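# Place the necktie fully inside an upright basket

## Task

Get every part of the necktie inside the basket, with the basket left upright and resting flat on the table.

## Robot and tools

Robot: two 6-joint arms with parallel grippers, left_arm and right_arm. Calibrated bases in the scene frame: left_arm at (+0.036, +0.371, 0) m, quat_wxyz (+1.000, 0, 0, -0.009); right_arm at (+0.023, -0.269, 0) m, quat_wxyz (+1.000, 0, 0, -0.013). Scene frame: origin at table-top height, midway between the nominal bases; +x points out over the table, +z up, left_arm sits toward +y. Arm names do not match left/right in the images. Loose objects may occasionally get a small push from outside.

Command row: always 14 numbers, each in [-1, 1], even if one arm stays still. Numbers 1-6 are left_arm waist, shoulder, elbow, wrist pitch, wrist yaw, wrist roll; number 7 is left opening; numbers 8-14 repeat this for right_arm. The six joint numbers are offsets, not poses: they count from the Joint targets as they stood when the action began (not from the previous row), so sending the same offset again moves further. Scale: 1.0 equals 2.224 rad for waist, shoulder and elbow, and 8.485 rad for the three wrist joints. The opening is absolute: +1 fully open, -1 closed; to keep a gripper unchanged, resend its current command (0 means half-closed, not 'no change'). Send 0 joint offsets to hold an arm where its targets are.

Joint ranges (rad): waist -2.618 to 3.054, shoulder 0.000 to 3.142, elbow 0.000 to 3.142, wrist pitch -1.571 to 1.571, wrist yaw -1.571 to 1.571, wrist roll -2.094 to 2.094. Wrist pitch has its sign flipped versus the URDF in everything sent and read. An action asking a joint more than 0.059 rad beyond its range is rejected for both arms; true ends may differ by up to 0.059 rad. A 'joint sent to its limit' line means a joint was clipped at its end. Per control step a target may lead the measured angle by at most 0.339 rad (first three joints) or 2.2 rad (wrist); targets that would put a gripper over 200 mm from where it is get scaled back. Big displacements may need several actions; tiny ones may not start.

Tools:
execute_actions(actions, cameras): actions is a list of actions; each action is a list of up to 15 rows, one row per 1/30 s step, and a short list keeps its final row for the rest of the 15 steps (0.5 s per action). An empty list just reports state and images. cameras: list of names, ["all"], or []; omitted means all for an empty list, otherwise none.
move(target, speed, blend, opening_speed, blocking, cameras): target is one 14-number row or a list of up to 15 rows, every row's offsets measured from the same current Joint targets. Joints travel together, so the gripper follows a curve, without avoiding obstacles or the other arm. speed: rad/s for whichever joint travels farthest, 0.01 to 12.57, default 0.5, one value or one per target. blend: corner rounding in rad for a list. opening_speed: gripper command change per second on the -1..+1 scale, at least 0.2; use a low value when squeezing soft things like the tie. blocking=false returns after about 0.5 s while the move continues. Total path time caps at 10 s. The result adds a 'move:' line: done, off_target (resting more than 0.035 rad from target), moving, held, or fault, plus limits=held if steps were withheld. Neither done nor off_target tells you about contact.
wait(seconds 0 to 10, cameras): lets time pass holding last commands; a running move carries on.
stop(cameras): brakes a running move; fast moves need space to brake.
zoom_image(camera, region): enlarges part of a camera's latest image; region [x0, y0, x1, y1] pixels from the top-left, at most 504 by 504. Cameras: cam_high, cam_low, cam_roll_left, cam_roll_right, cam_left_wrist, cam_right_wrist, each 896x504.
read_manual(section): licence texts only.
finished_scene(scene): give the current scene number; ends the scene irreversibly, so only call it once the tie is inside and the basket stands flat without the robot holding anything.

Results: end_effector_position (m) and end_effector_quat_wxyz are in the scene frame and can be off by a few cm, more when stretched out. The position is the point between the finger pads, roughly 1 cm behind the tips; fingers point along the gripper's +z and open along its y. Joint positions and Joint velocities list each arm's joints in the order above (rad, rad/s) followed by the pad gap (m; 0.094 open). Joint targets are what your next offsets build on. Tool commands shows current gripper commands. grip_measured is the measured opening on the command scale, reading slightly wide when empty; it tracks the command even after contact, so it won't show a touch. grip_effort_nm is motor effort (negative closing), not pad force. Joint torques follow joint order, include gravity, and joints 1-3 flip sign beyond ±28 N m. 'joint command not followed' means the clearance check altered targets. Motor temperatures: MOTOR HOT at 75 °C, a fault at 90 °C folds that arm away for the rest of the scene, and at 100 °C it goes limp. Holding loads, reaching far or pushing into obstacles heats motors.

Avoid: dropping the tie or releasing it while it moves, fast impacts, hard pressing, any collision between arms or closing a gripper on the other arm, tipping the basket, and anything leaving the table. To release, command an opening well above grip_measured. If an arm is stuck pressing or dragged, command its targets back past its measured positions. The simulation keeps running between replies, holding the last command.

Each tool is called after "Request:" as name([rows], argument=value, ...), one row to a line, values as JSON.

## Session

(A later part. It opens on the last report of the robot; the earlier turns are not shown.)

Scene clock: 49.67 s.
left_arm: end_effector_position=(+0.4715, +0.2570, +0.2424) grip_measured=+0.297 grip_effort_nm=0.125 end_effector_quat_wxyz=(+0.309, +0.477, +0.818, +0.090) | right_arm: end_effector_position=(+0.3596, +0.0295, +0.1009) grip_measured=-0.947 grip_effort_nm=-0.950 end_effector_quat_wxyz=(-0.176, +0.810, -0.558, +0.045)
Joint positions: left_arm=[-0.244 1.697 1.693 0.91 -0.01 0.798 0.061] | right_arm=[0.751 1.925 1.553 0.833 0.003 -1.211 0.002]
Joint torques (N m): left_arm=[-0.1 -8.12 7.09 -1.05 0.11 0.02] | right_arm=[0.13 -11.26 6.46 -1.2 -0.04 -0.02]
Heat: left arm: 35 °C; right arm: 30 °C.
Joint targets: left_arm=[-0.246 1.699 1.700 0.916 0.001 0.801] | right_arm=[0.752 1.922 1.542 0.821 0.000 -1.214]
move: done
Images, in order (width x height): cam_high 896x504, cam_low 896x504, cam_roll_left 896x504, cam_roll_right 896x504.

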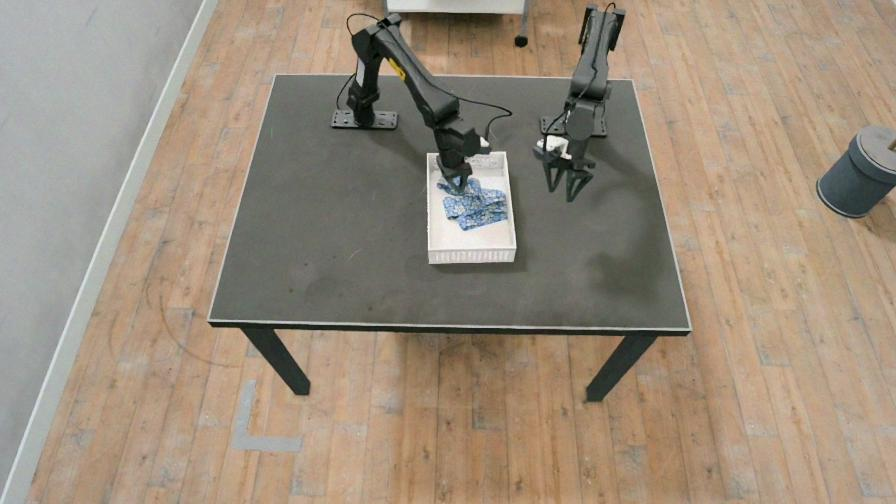

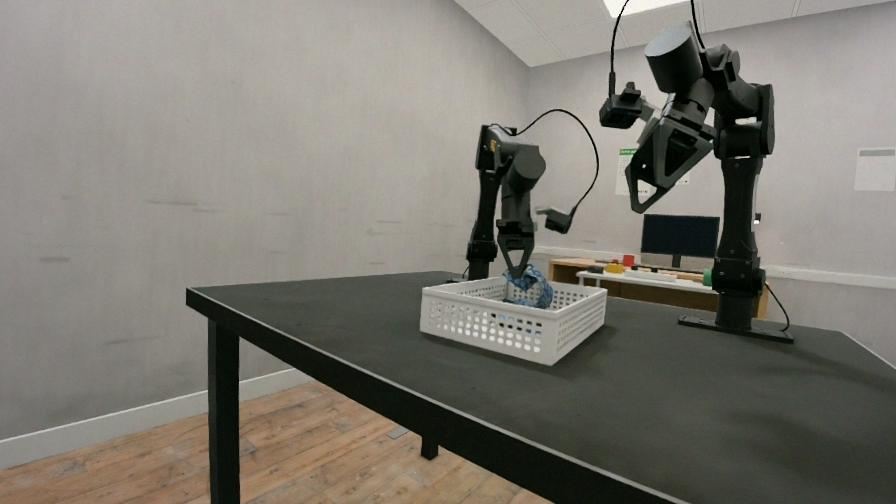

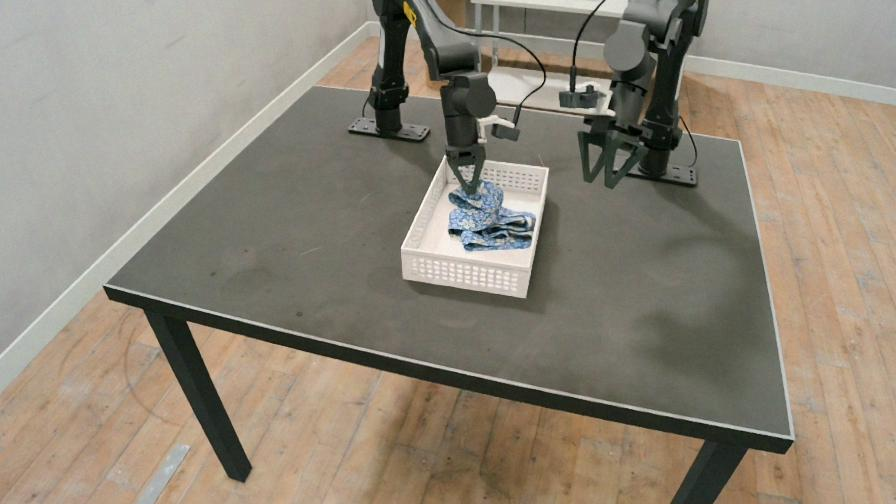

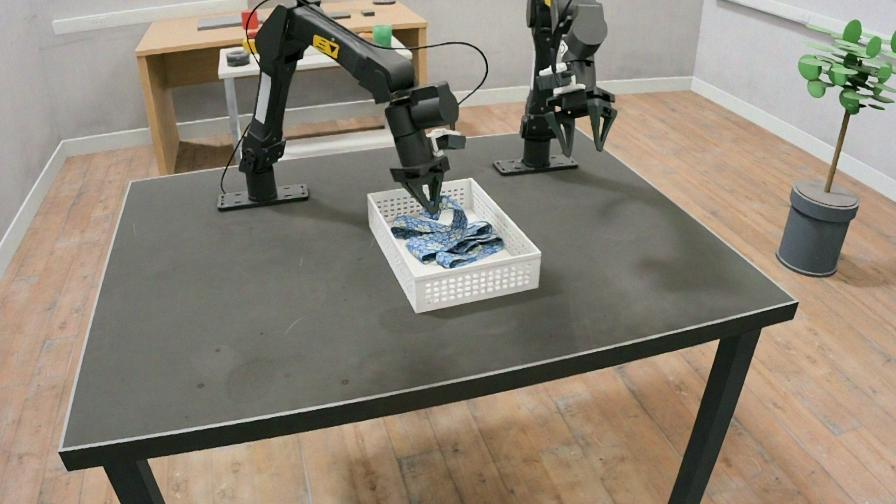

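All in. Lower a bit, release, raise.

Request:
move([
  [0,0,0,0,0,0,0.3,0,0,-0.05,-0.013,0,0,-0.95],
  [0,0,0,0,0,0,0.3,0,0,-0.05,-0.013,0,0,0.3],
  [0,0,0,0,0,0,0.3,0,0,0.2,0.03,0,0,0.3],
], speed=0.5, opening_speed=2, cameras=["cam_high","cam_roll_left","cam_roll_right"])

Scene clock: 54.30 s.
left_arm: end_effector_position=(+0.4715, +0.2570, +0.2424) grip_measured=+0.297 grip_effort_nm=0.120 end_effector_quat_wxyz=(+0.309, +0.477, +0.818, +0.090) | right_arm: end_effector_position=(+0.3839, +0.0511, +0.2221) grip_measured=+0.298 grip_effort_nm=0.100 end_effector_quat_wxyz=(-0.260, +0.794, -0.546, +0.066)
Joint positions: left_arm=[-0.244 1.697 1.693 0.91 -0.01 0.798 0.061] | right_arm=[0.751 1.925 1.96 1.062 0.003 -1.213 0.061]
Joint torques (N m): left_arm=[-0.08 -8.1 7.08 -1.05 0.11 0.02] | right_arm=[0.09 -11.33 9.8 -1.27 -0.03 0]
Motor temperatures (°C): left_arm=[21 35 32 31 20 24 22] | right_arm=[24 32 30 27 25 23 21]
Heat: left arm: 35 °C; right arm: 32 °C.
Joint targets: left_arm=[-0.246 1.699 1.700 0.916 0.001 0.801] | right_arm=[0.752 1.922 1.987 1.076 0.000 -1.214]
move: done
Images, in order (width x height): cam_high 896x504, cam_roll_left 896x504, cam_roll_right 896x504.

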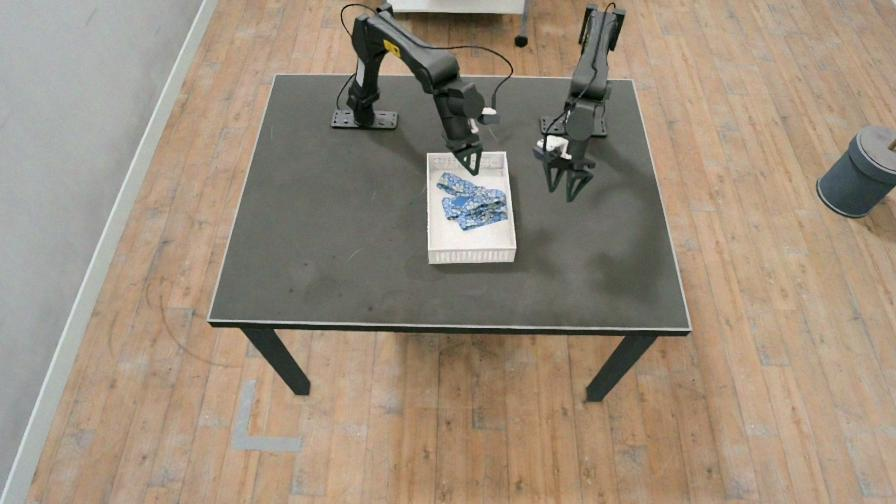

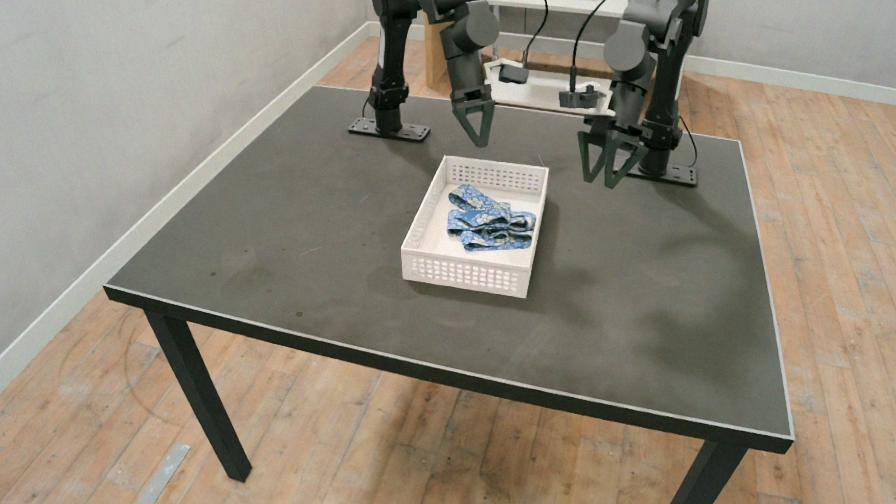

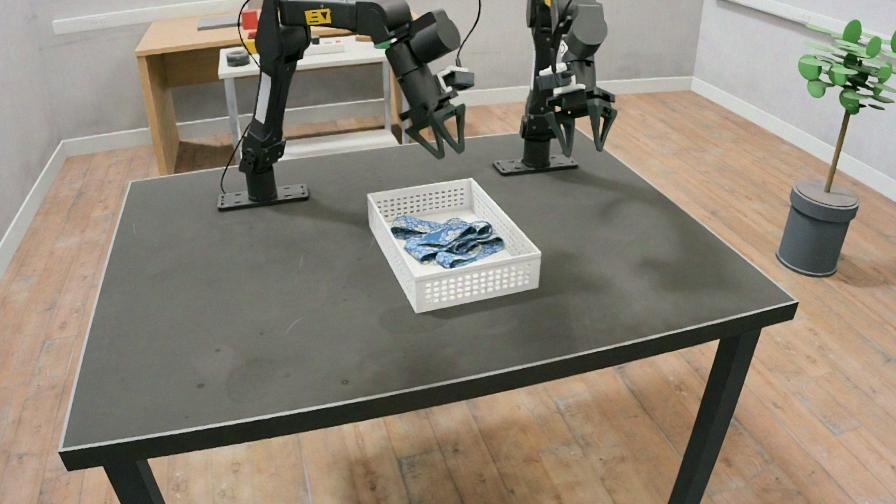

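Request:
finished_scene(scene=2)

The scene is finished: the task was done.


## Next scene

The same job, from a new start.

Request:
execute_actions(actions=[])

Scene clock: 0.00 s.
left_arm: end_effector_position=(+0.3244, +0.3707, +0.3251) grip_measured=+1.000 grip_effort_nm=n/a end_effector_quat_wxyz=(+0.676, +0.036, +0.717, +0.165) | right_arm: end_effector_position=(+0.3292, -0.2701, +0.2326) grip_measured=+1.000 grip_effort_nm=n/a end_effector_quat_wxyz=(+0.598, -0.191, +0.775, +0.070)
Joint positions: left_arm=[-0.277 0.61 0.623 0.048 -0.484 0.274 0.094] | right_arm=[-0.374 0.822 0.563 0.116 -0.722 -0.38 0.094]
Joint velocities: within noise
Joint torques (N m): no reading
Motor temperatures (°C): left_arm=[21 28 27 25 20 24 21] | right_arm=[24 24 26 23 24 23 21]
Heat: left arm: 28 °C; right arm: 26 °C.
Joint targets: left_arm=[-0.277 0.604 0.637 0.036 -0.485 0.271] | right_arm=[-0.374 0.815 0.576 0.111 -0.728 -0.378]
Tool commands: left_gripper/opening=+1.0 right_gripper/opening=+1.0

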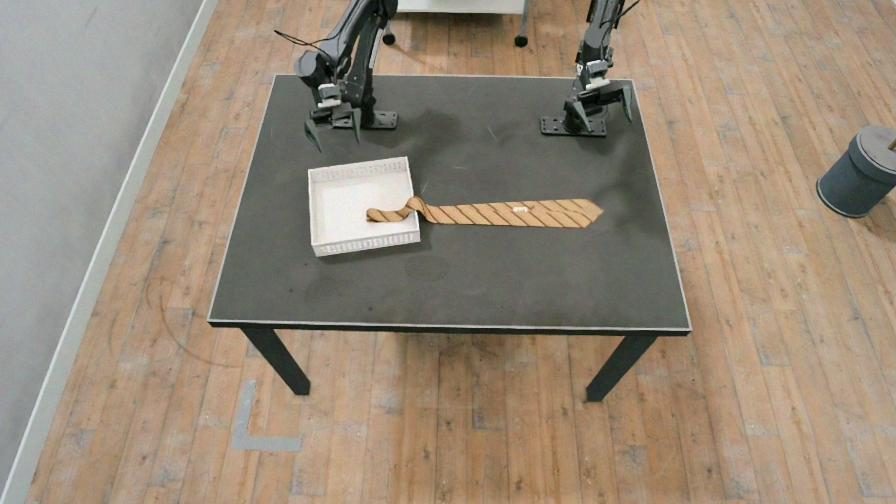

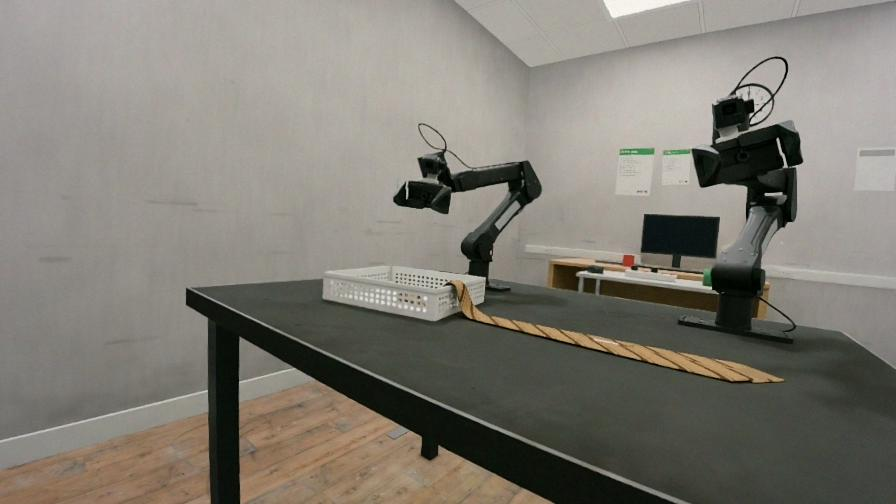

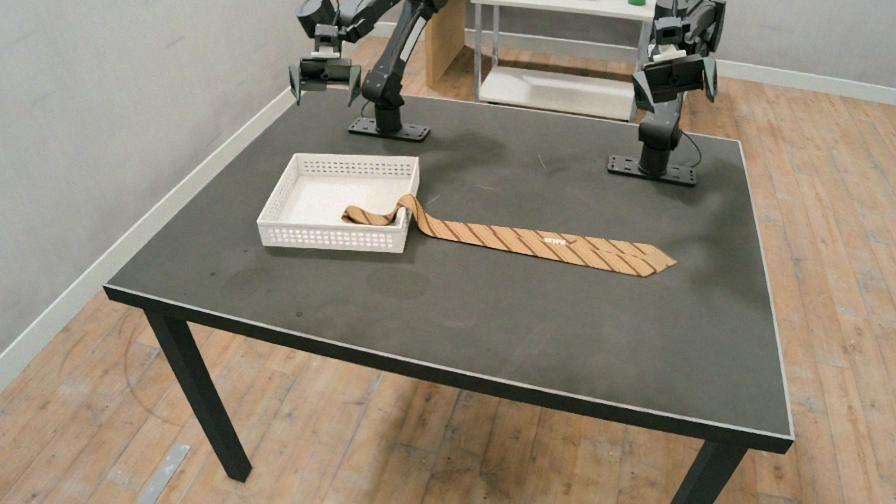

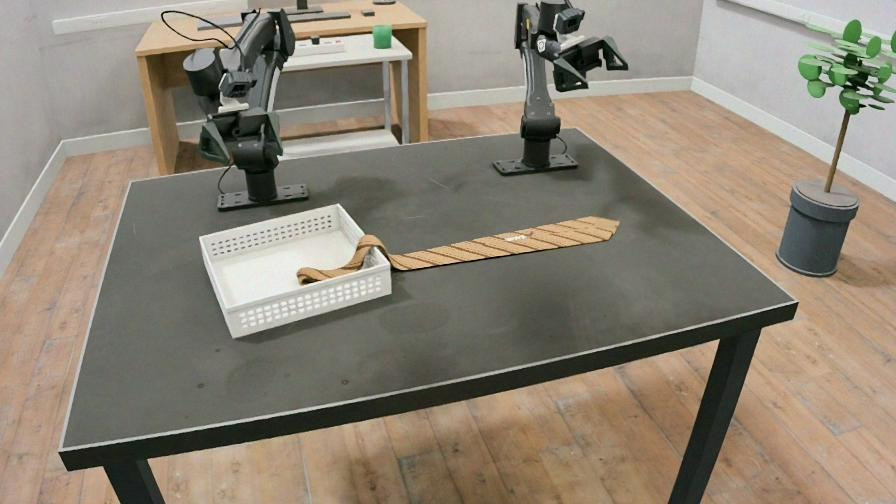

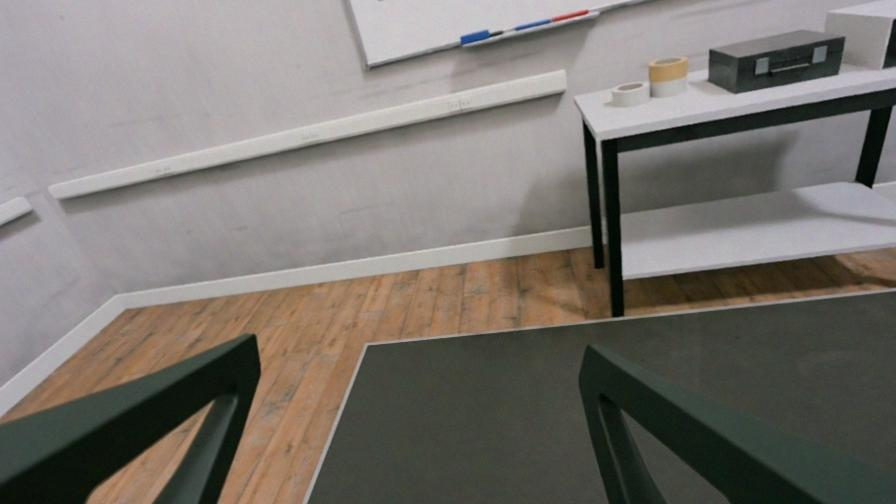

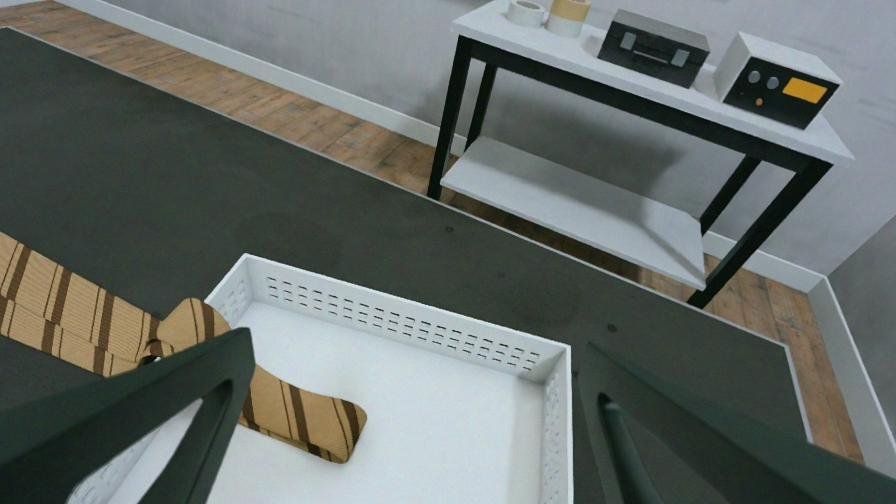

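Request:
move(target=[0,0,0,0,0,0,1,0.5343,0.7457,0.7923,0.1561,0.0858,-0.0477,1], speed=1, cameras=["cam_right_wrist","cam_roll_left"])

Scene clock: 5.17 s.
left_arm: end_effector_position=(+0.3244, +0.3707, +0.3251) grip_measured=+1.000 grip_effort_nm=-0.027 end_effector_quat_wxyz=(+0.676, +0.036, +0.717, +0.165) | right_arm: end_effector_position=(+0.3549, +0.0695, +0.0602) grip_measured=+1.000 grip_effort_nm=-0.022 end_effector_quat_wxyz=(+0.002, +0.706, -0.708, -0.003)
Joint positions: left_arm=[-0.277 0.61 0.623 0.048 -0.484 0.274 0.094] | right_arm=[0.818 2.456 2.306 1.425 -0.006 -0.777 0.094]
Joint torques (N m): left_arm=[0.08 -0.25 8.39 -1.68 -0.02 -0.04] | right_arm=[-0.28 -12.14 9.51 -0.26 0.04 -0.07]
Heat: left arm: 29 °C; right arm: 27 °C.
Joint targets: left_arm=[-0.277 0.604 0.637 0.036 -0.485 0.271] | right_arm=[0.814 2.474 2.339 1.435 0.000 -0.783]
move: done
Images, in order (width x height): cam_roll_left 896x504, cam_right_wrist 896x504.

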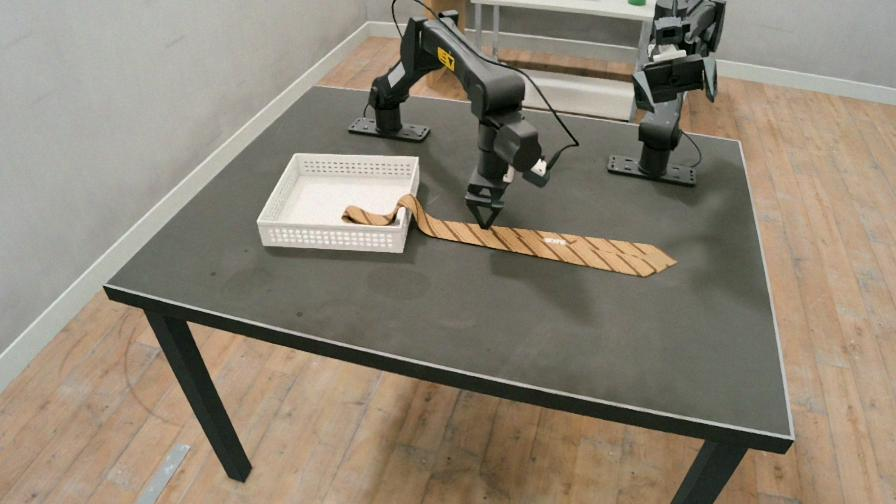

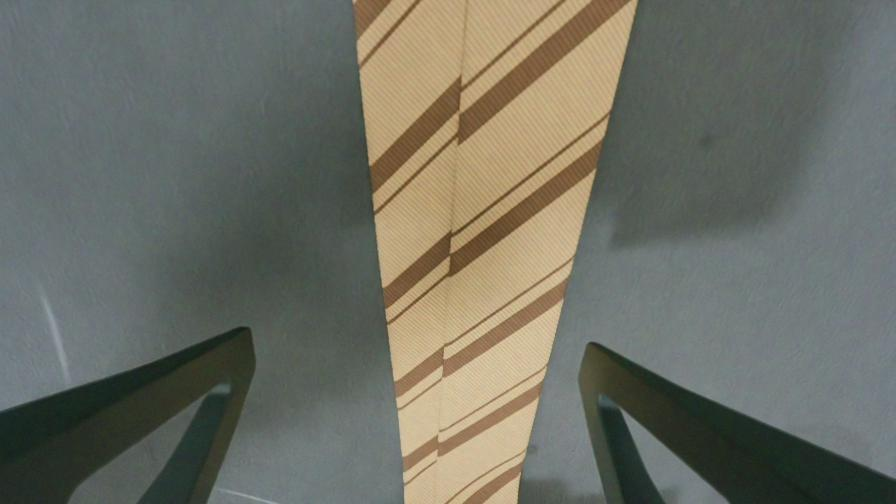

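Request:
move([
  [0,0,0,0,0,0,1,-0.0108,0.0319,0.0274,-0.0012,0,-0.0028,1],
  [0,0,0,0,0,0,1,-0.0108,0.0308,-0.0324,-0.0165,0,-0.0028,1],
], speed=0.25, cameras=["cam_right_wrist"])

Scene clock: 8.70 s.
left_arm: end_effector_position=(+0.3244, +0.3707, +0.3251) grip_measured=+1.000 grip_effort_nm=-0.032 end_effector_quat_wxyz=(+0.676, +0.036, +0.717, +0.165) | right_arm: end_effector_position=(+0.3754, +0.0727, +0.0236) grip_measured=+1.000 grip_effort_nm=-0.027 end_effector_quat_wxyz=(-0.010, +0.706, -0.708, -0.002)
Joint positions: left_arm=[-0.277 0.61 0.623 0.048 -0.484 0.274 0.094] | right_arm=[0.793 2.519 2.277 1.309 -0.004 -0.801 0.094]
Joint torques (N m): left_arm=[0.09 -0.25 8.38 -1.68 -0.02 -0.04] | right_arm=[-0.29 -12.16 5.78 -0.52 0.04 -0.07]
Heat: left arm: 29 °C; right arm: 28 °C.
Joint targets: left_arm=[-0.277 0.604 0.637 0.036 -0.485 0.271] | right_arm=[0.790 2.543 2.267 1.295 0.000 -0.807]
move: done
Images, in order (width x height): cam_right_wrist 896x504.

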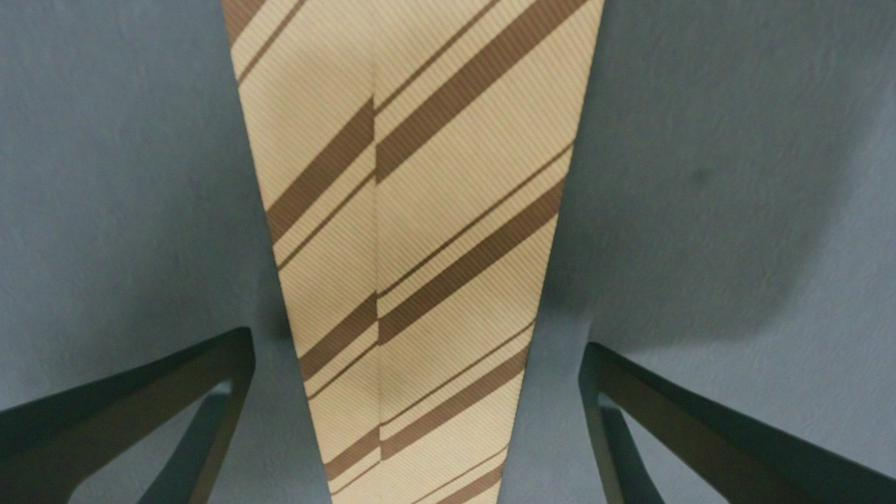

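Request:
move([
  [0,0,0,0,0,0,1,0,0,-0.016,-0.004,0,0,1],
  [0,0,0,0,0,0,1,0,0,-0.016,-0.004,0,0,-0.95],
  [0,0,0,0,0,0,1,0,-0.3386,-0.1403,-0.0407,0,0,-0.95],
  [0,0,0,0,0,0,1,-0.1,-0.6385,-0.2972,-0.072,0,0,-0.95],
  [0,0,0,0,0,0,1,-0.3103,-0.6385,-0.2972,-0.072,0,-0.0471,-0.95],
], speed=0.6, blend=[0,0,0.1,0.1,0], opening_speed=1.5, cameras=["cam_high","cam_low","cam_roll_left","cam_roll_right"])

Scene clock: 16.90 s.
left_arm: end_effector_position=(+0.3244, +0.3707, +0.3251) grip_measured=+1.000 grip_effort_nm=-0.027 end_effector_quat_wxyz=(+0.676, +0.036, +0.717, +0.165) | right_arm: end_effector_position=(+0.3610, -0.2421, +0.4674) grip_measured=-0.919 grip_effort_nm=-1.048 end_effector_quat_wxyz=(+0.524, -0.469, +0.628, -0.334)
Joint positions: left_arm=[-0.277 0.61 0.623 0.048 -0.484 0.274 0.094] | right_arm=[0.107 1.133 1.615 0.713 0.005 -1.208 0.004]
Joint torques (N m): left_arm=[0.08 -0.25 8.38 -1.68 -0.02 -0.04] | right_arm=[-0.66 -3.38 5.76 -2.4 -0.07 0.01]
Motor temperatures (°C): left_arm=[20 28 30 29 20 24 21] | right_arm=[24 31 27 24 24 23 21]
Heat: left arm: 30 °C; right arm: 31 °C.
Joint targets: left_arm=[-0.277 0.604 0.637 0.036 -0.485 0.271] | right_arm=[0.100 1.122 1.605 0.685 0.000 -1.207]
move: done
Images, in order (width x height): cam_high 896x504, cam_low 896x504, cam_roll_left 896x504, cam_roll_right 896x504.

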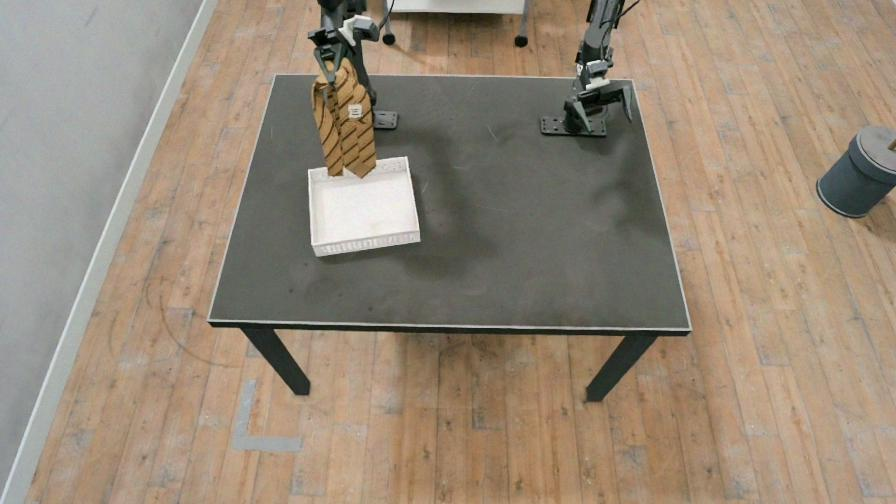

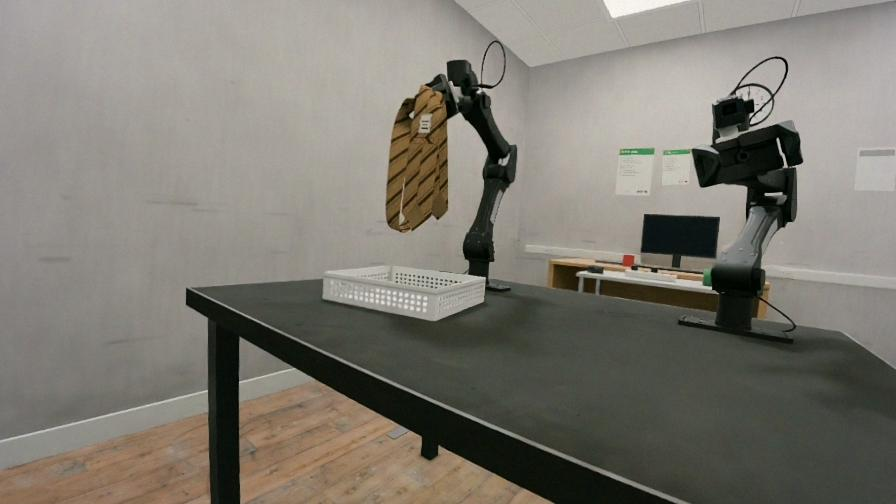

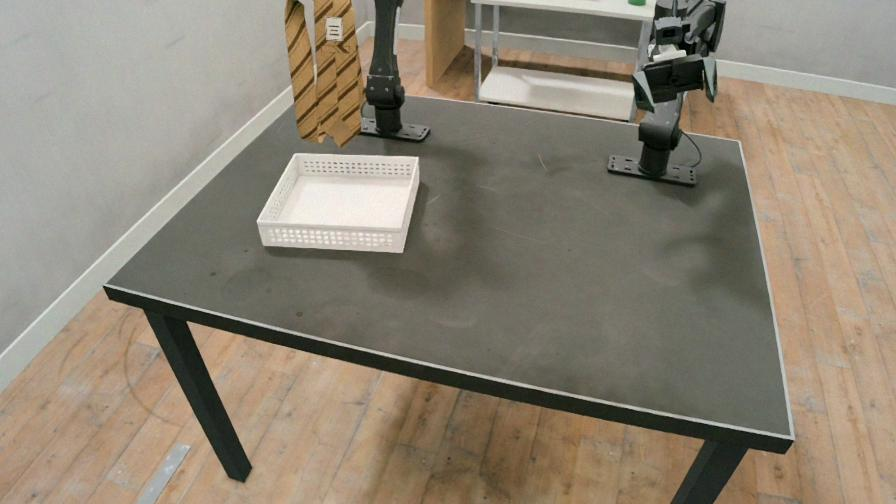

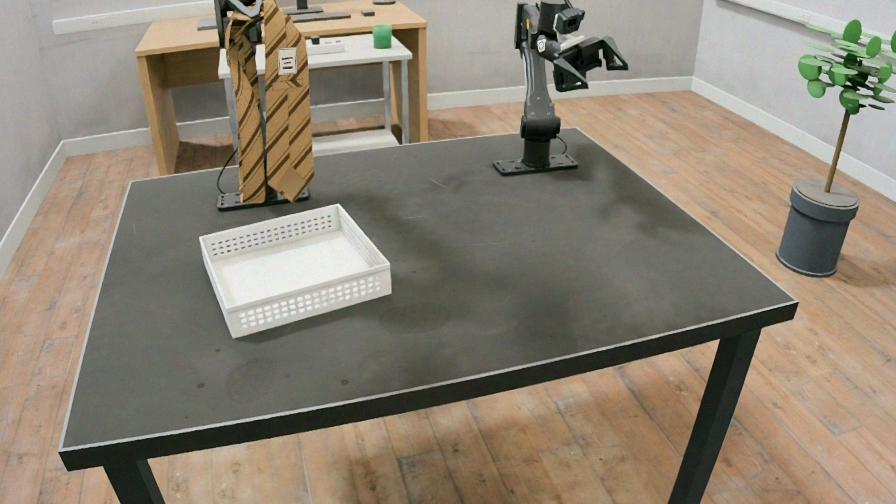

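Same as scene 1; lower, release, lift.

Request:
move([
  [0,0,0,0,0,0,1,0,0.018,-0.2,0.0019,0,0,-0.95],
  [0,0,0,0,0,0,1,0,0.1798,-0.2693,0.0026,0,0,-0.95],
], speed=0.4, blend=0.1, cameras=["cam_high","cam_roll_left","cam_roll_right"])

Scene clock: 20.03 s.
left_arm: end_effector_position=(+0.3244, +0.3707, +0.3251) grip_measured=+1.000 grip_effort_nm=-0.027 end_effector_quat_wxyz=(+0.676, +0.036, +0.717, +0.165) | right_arm: end_effector_position=(+0.3587, -0.2423, +0.0848) grip_measured=-0.920 grip_effort_nm=-1.043 end_effector_quat_wxyz=(+0.151, -0.591, +0.787, -0.099)
Joint positions: left_arm=[-0.277 0.61 0.623 0.048 -0.484 0.274 0.094] | right_arm=[0.107 1.514 1.013 0.706 0.005 -1.209 0.004]
Joint torques (N m): left_arm=[0.08 -0.25 8.38 -1.68 -0.02 -0.05] | right_arm=[-0.69 -5.75 6.46 -1.03 -0.06 0.01]
Heat: left arm: 30 °C; right arm: 30 °C.
Joint targets: left_arm=[-0.277 0.604 0.637 0.036 -0.485 0.271] | right_arm=[0.100 1.522 1.007 0.706 0.000 -1.206]
move: done
Images, in order (width x height): cam_high 896x504, cam_roll_left 896x504, cam_roll_right 896x504.

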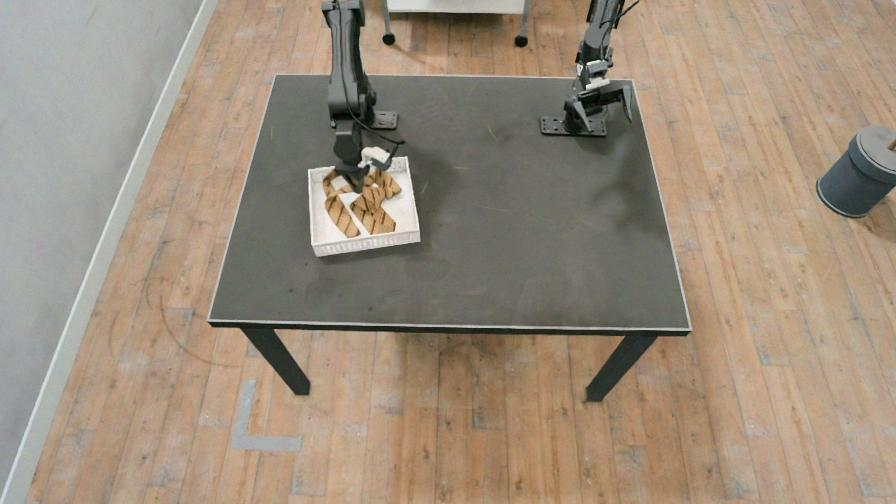

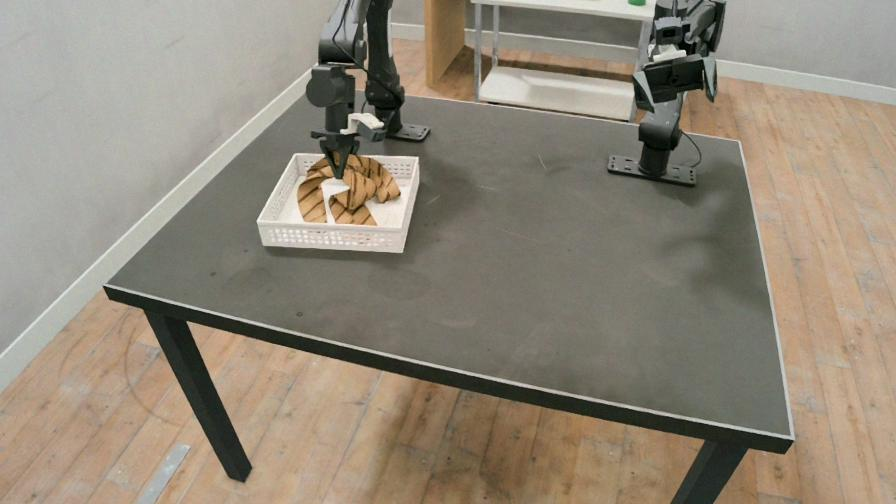

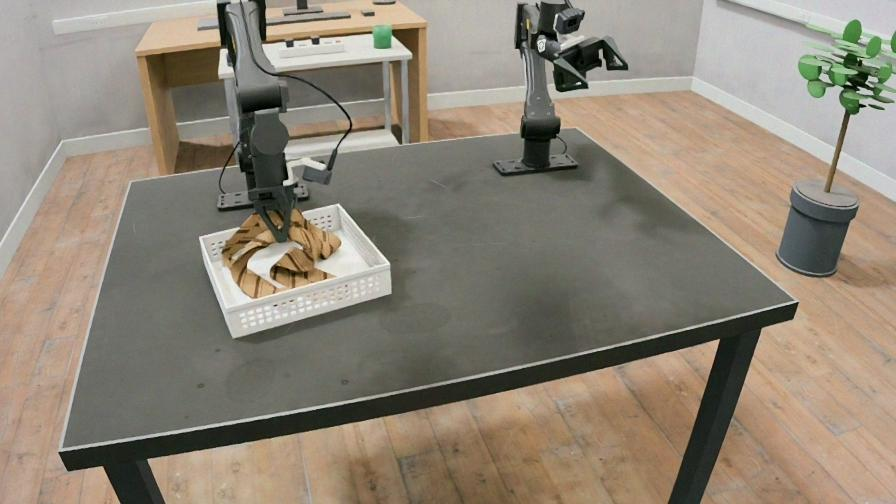

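Request:
move([
  [0,0,0,0,0,0,1,0,0.054,0.045,-0.0022,0,0,-0.95],
  [0,0,0,0,0,0,1,0,0.054,0.045,-0.0022,0,0,0.3],
  [0,0,0,0,0,0,1,0,0.0,0.2,0.02,0,0,0.3],
], speed=0.5, opening_speed=2, cameras=["cam_high","cam_roll_left","cam_roll_right"])

Scene clock: 25.17 s.
left_arm: end_effector_position=(+0.3244, +0.3707, +0.3251) grip_measured=+1.000 grip_effort_nm=-0.037 end_effector_quat_wxyz=(+0.676, +0.036, +0.717, +0.165) | right_arm: end_effector_position=(+0.4222, -0.2372, +0.2051) grip_measured=+0.298 grip_effort_nm=0.100 end_effector_quat_wxyz=(+0.241, -0.575, +0.766, -0.156)
Joint positions: left_arm=[-0.277 0.61 0.623 0.048 -0.484 0.274 0.094] | right_arm=[0.107 1.546 1.425 0.867 0.005 -1.209 0.061]
Joint torques (N m): left_arm=[0.08 -0.28 8.38 -1.67 -0.02 -0.04] | right_arm=[-0.59 -9.18 9.81 -1.27 -0.06 0.02]
Heat: left arm: 31 °C; right arm: 30 °C.
Joint targets: left_arm=[-0.277 0.604 0.637 0.036 -0.485 0.271] | right_arm=[0.100 1.523 1.452 0.876 0.000 -1.206]
move: done
Images, in order (width x height): cam_high 896x504, cam_roll_left 896x504, cam_roll_right 896x504.

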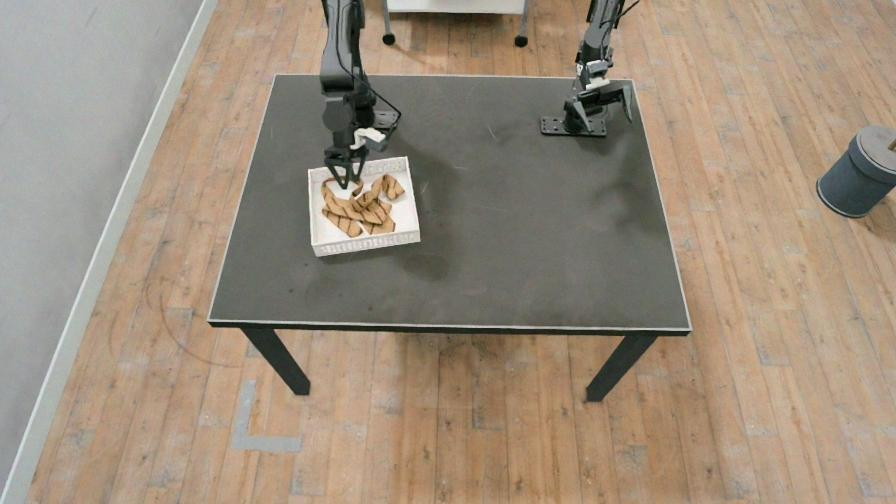

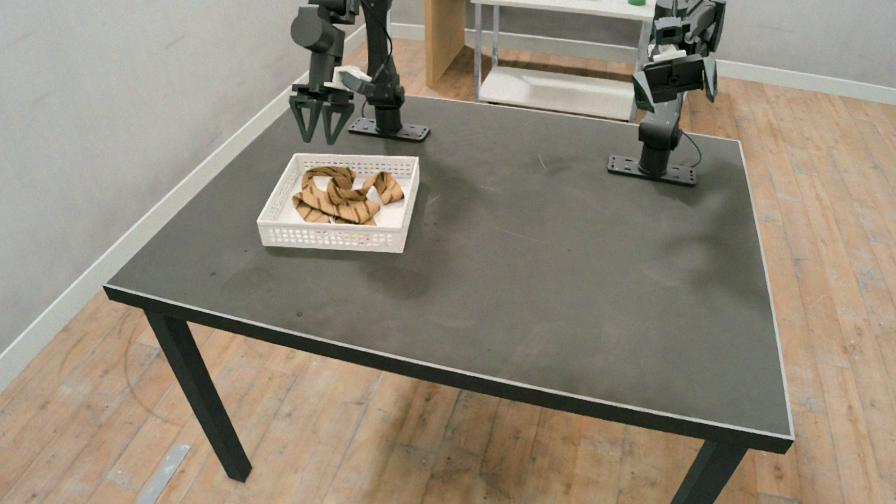

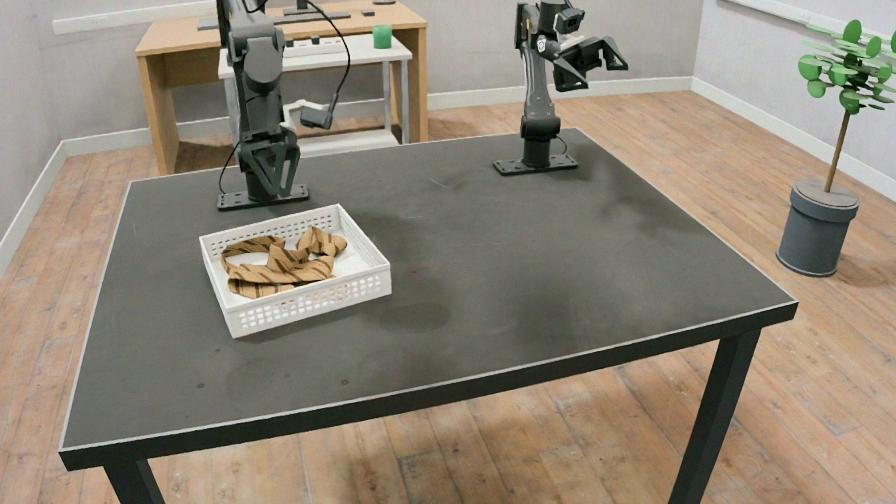

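Request:
finished_scene(scene=3)

The scene is finished: the task was done.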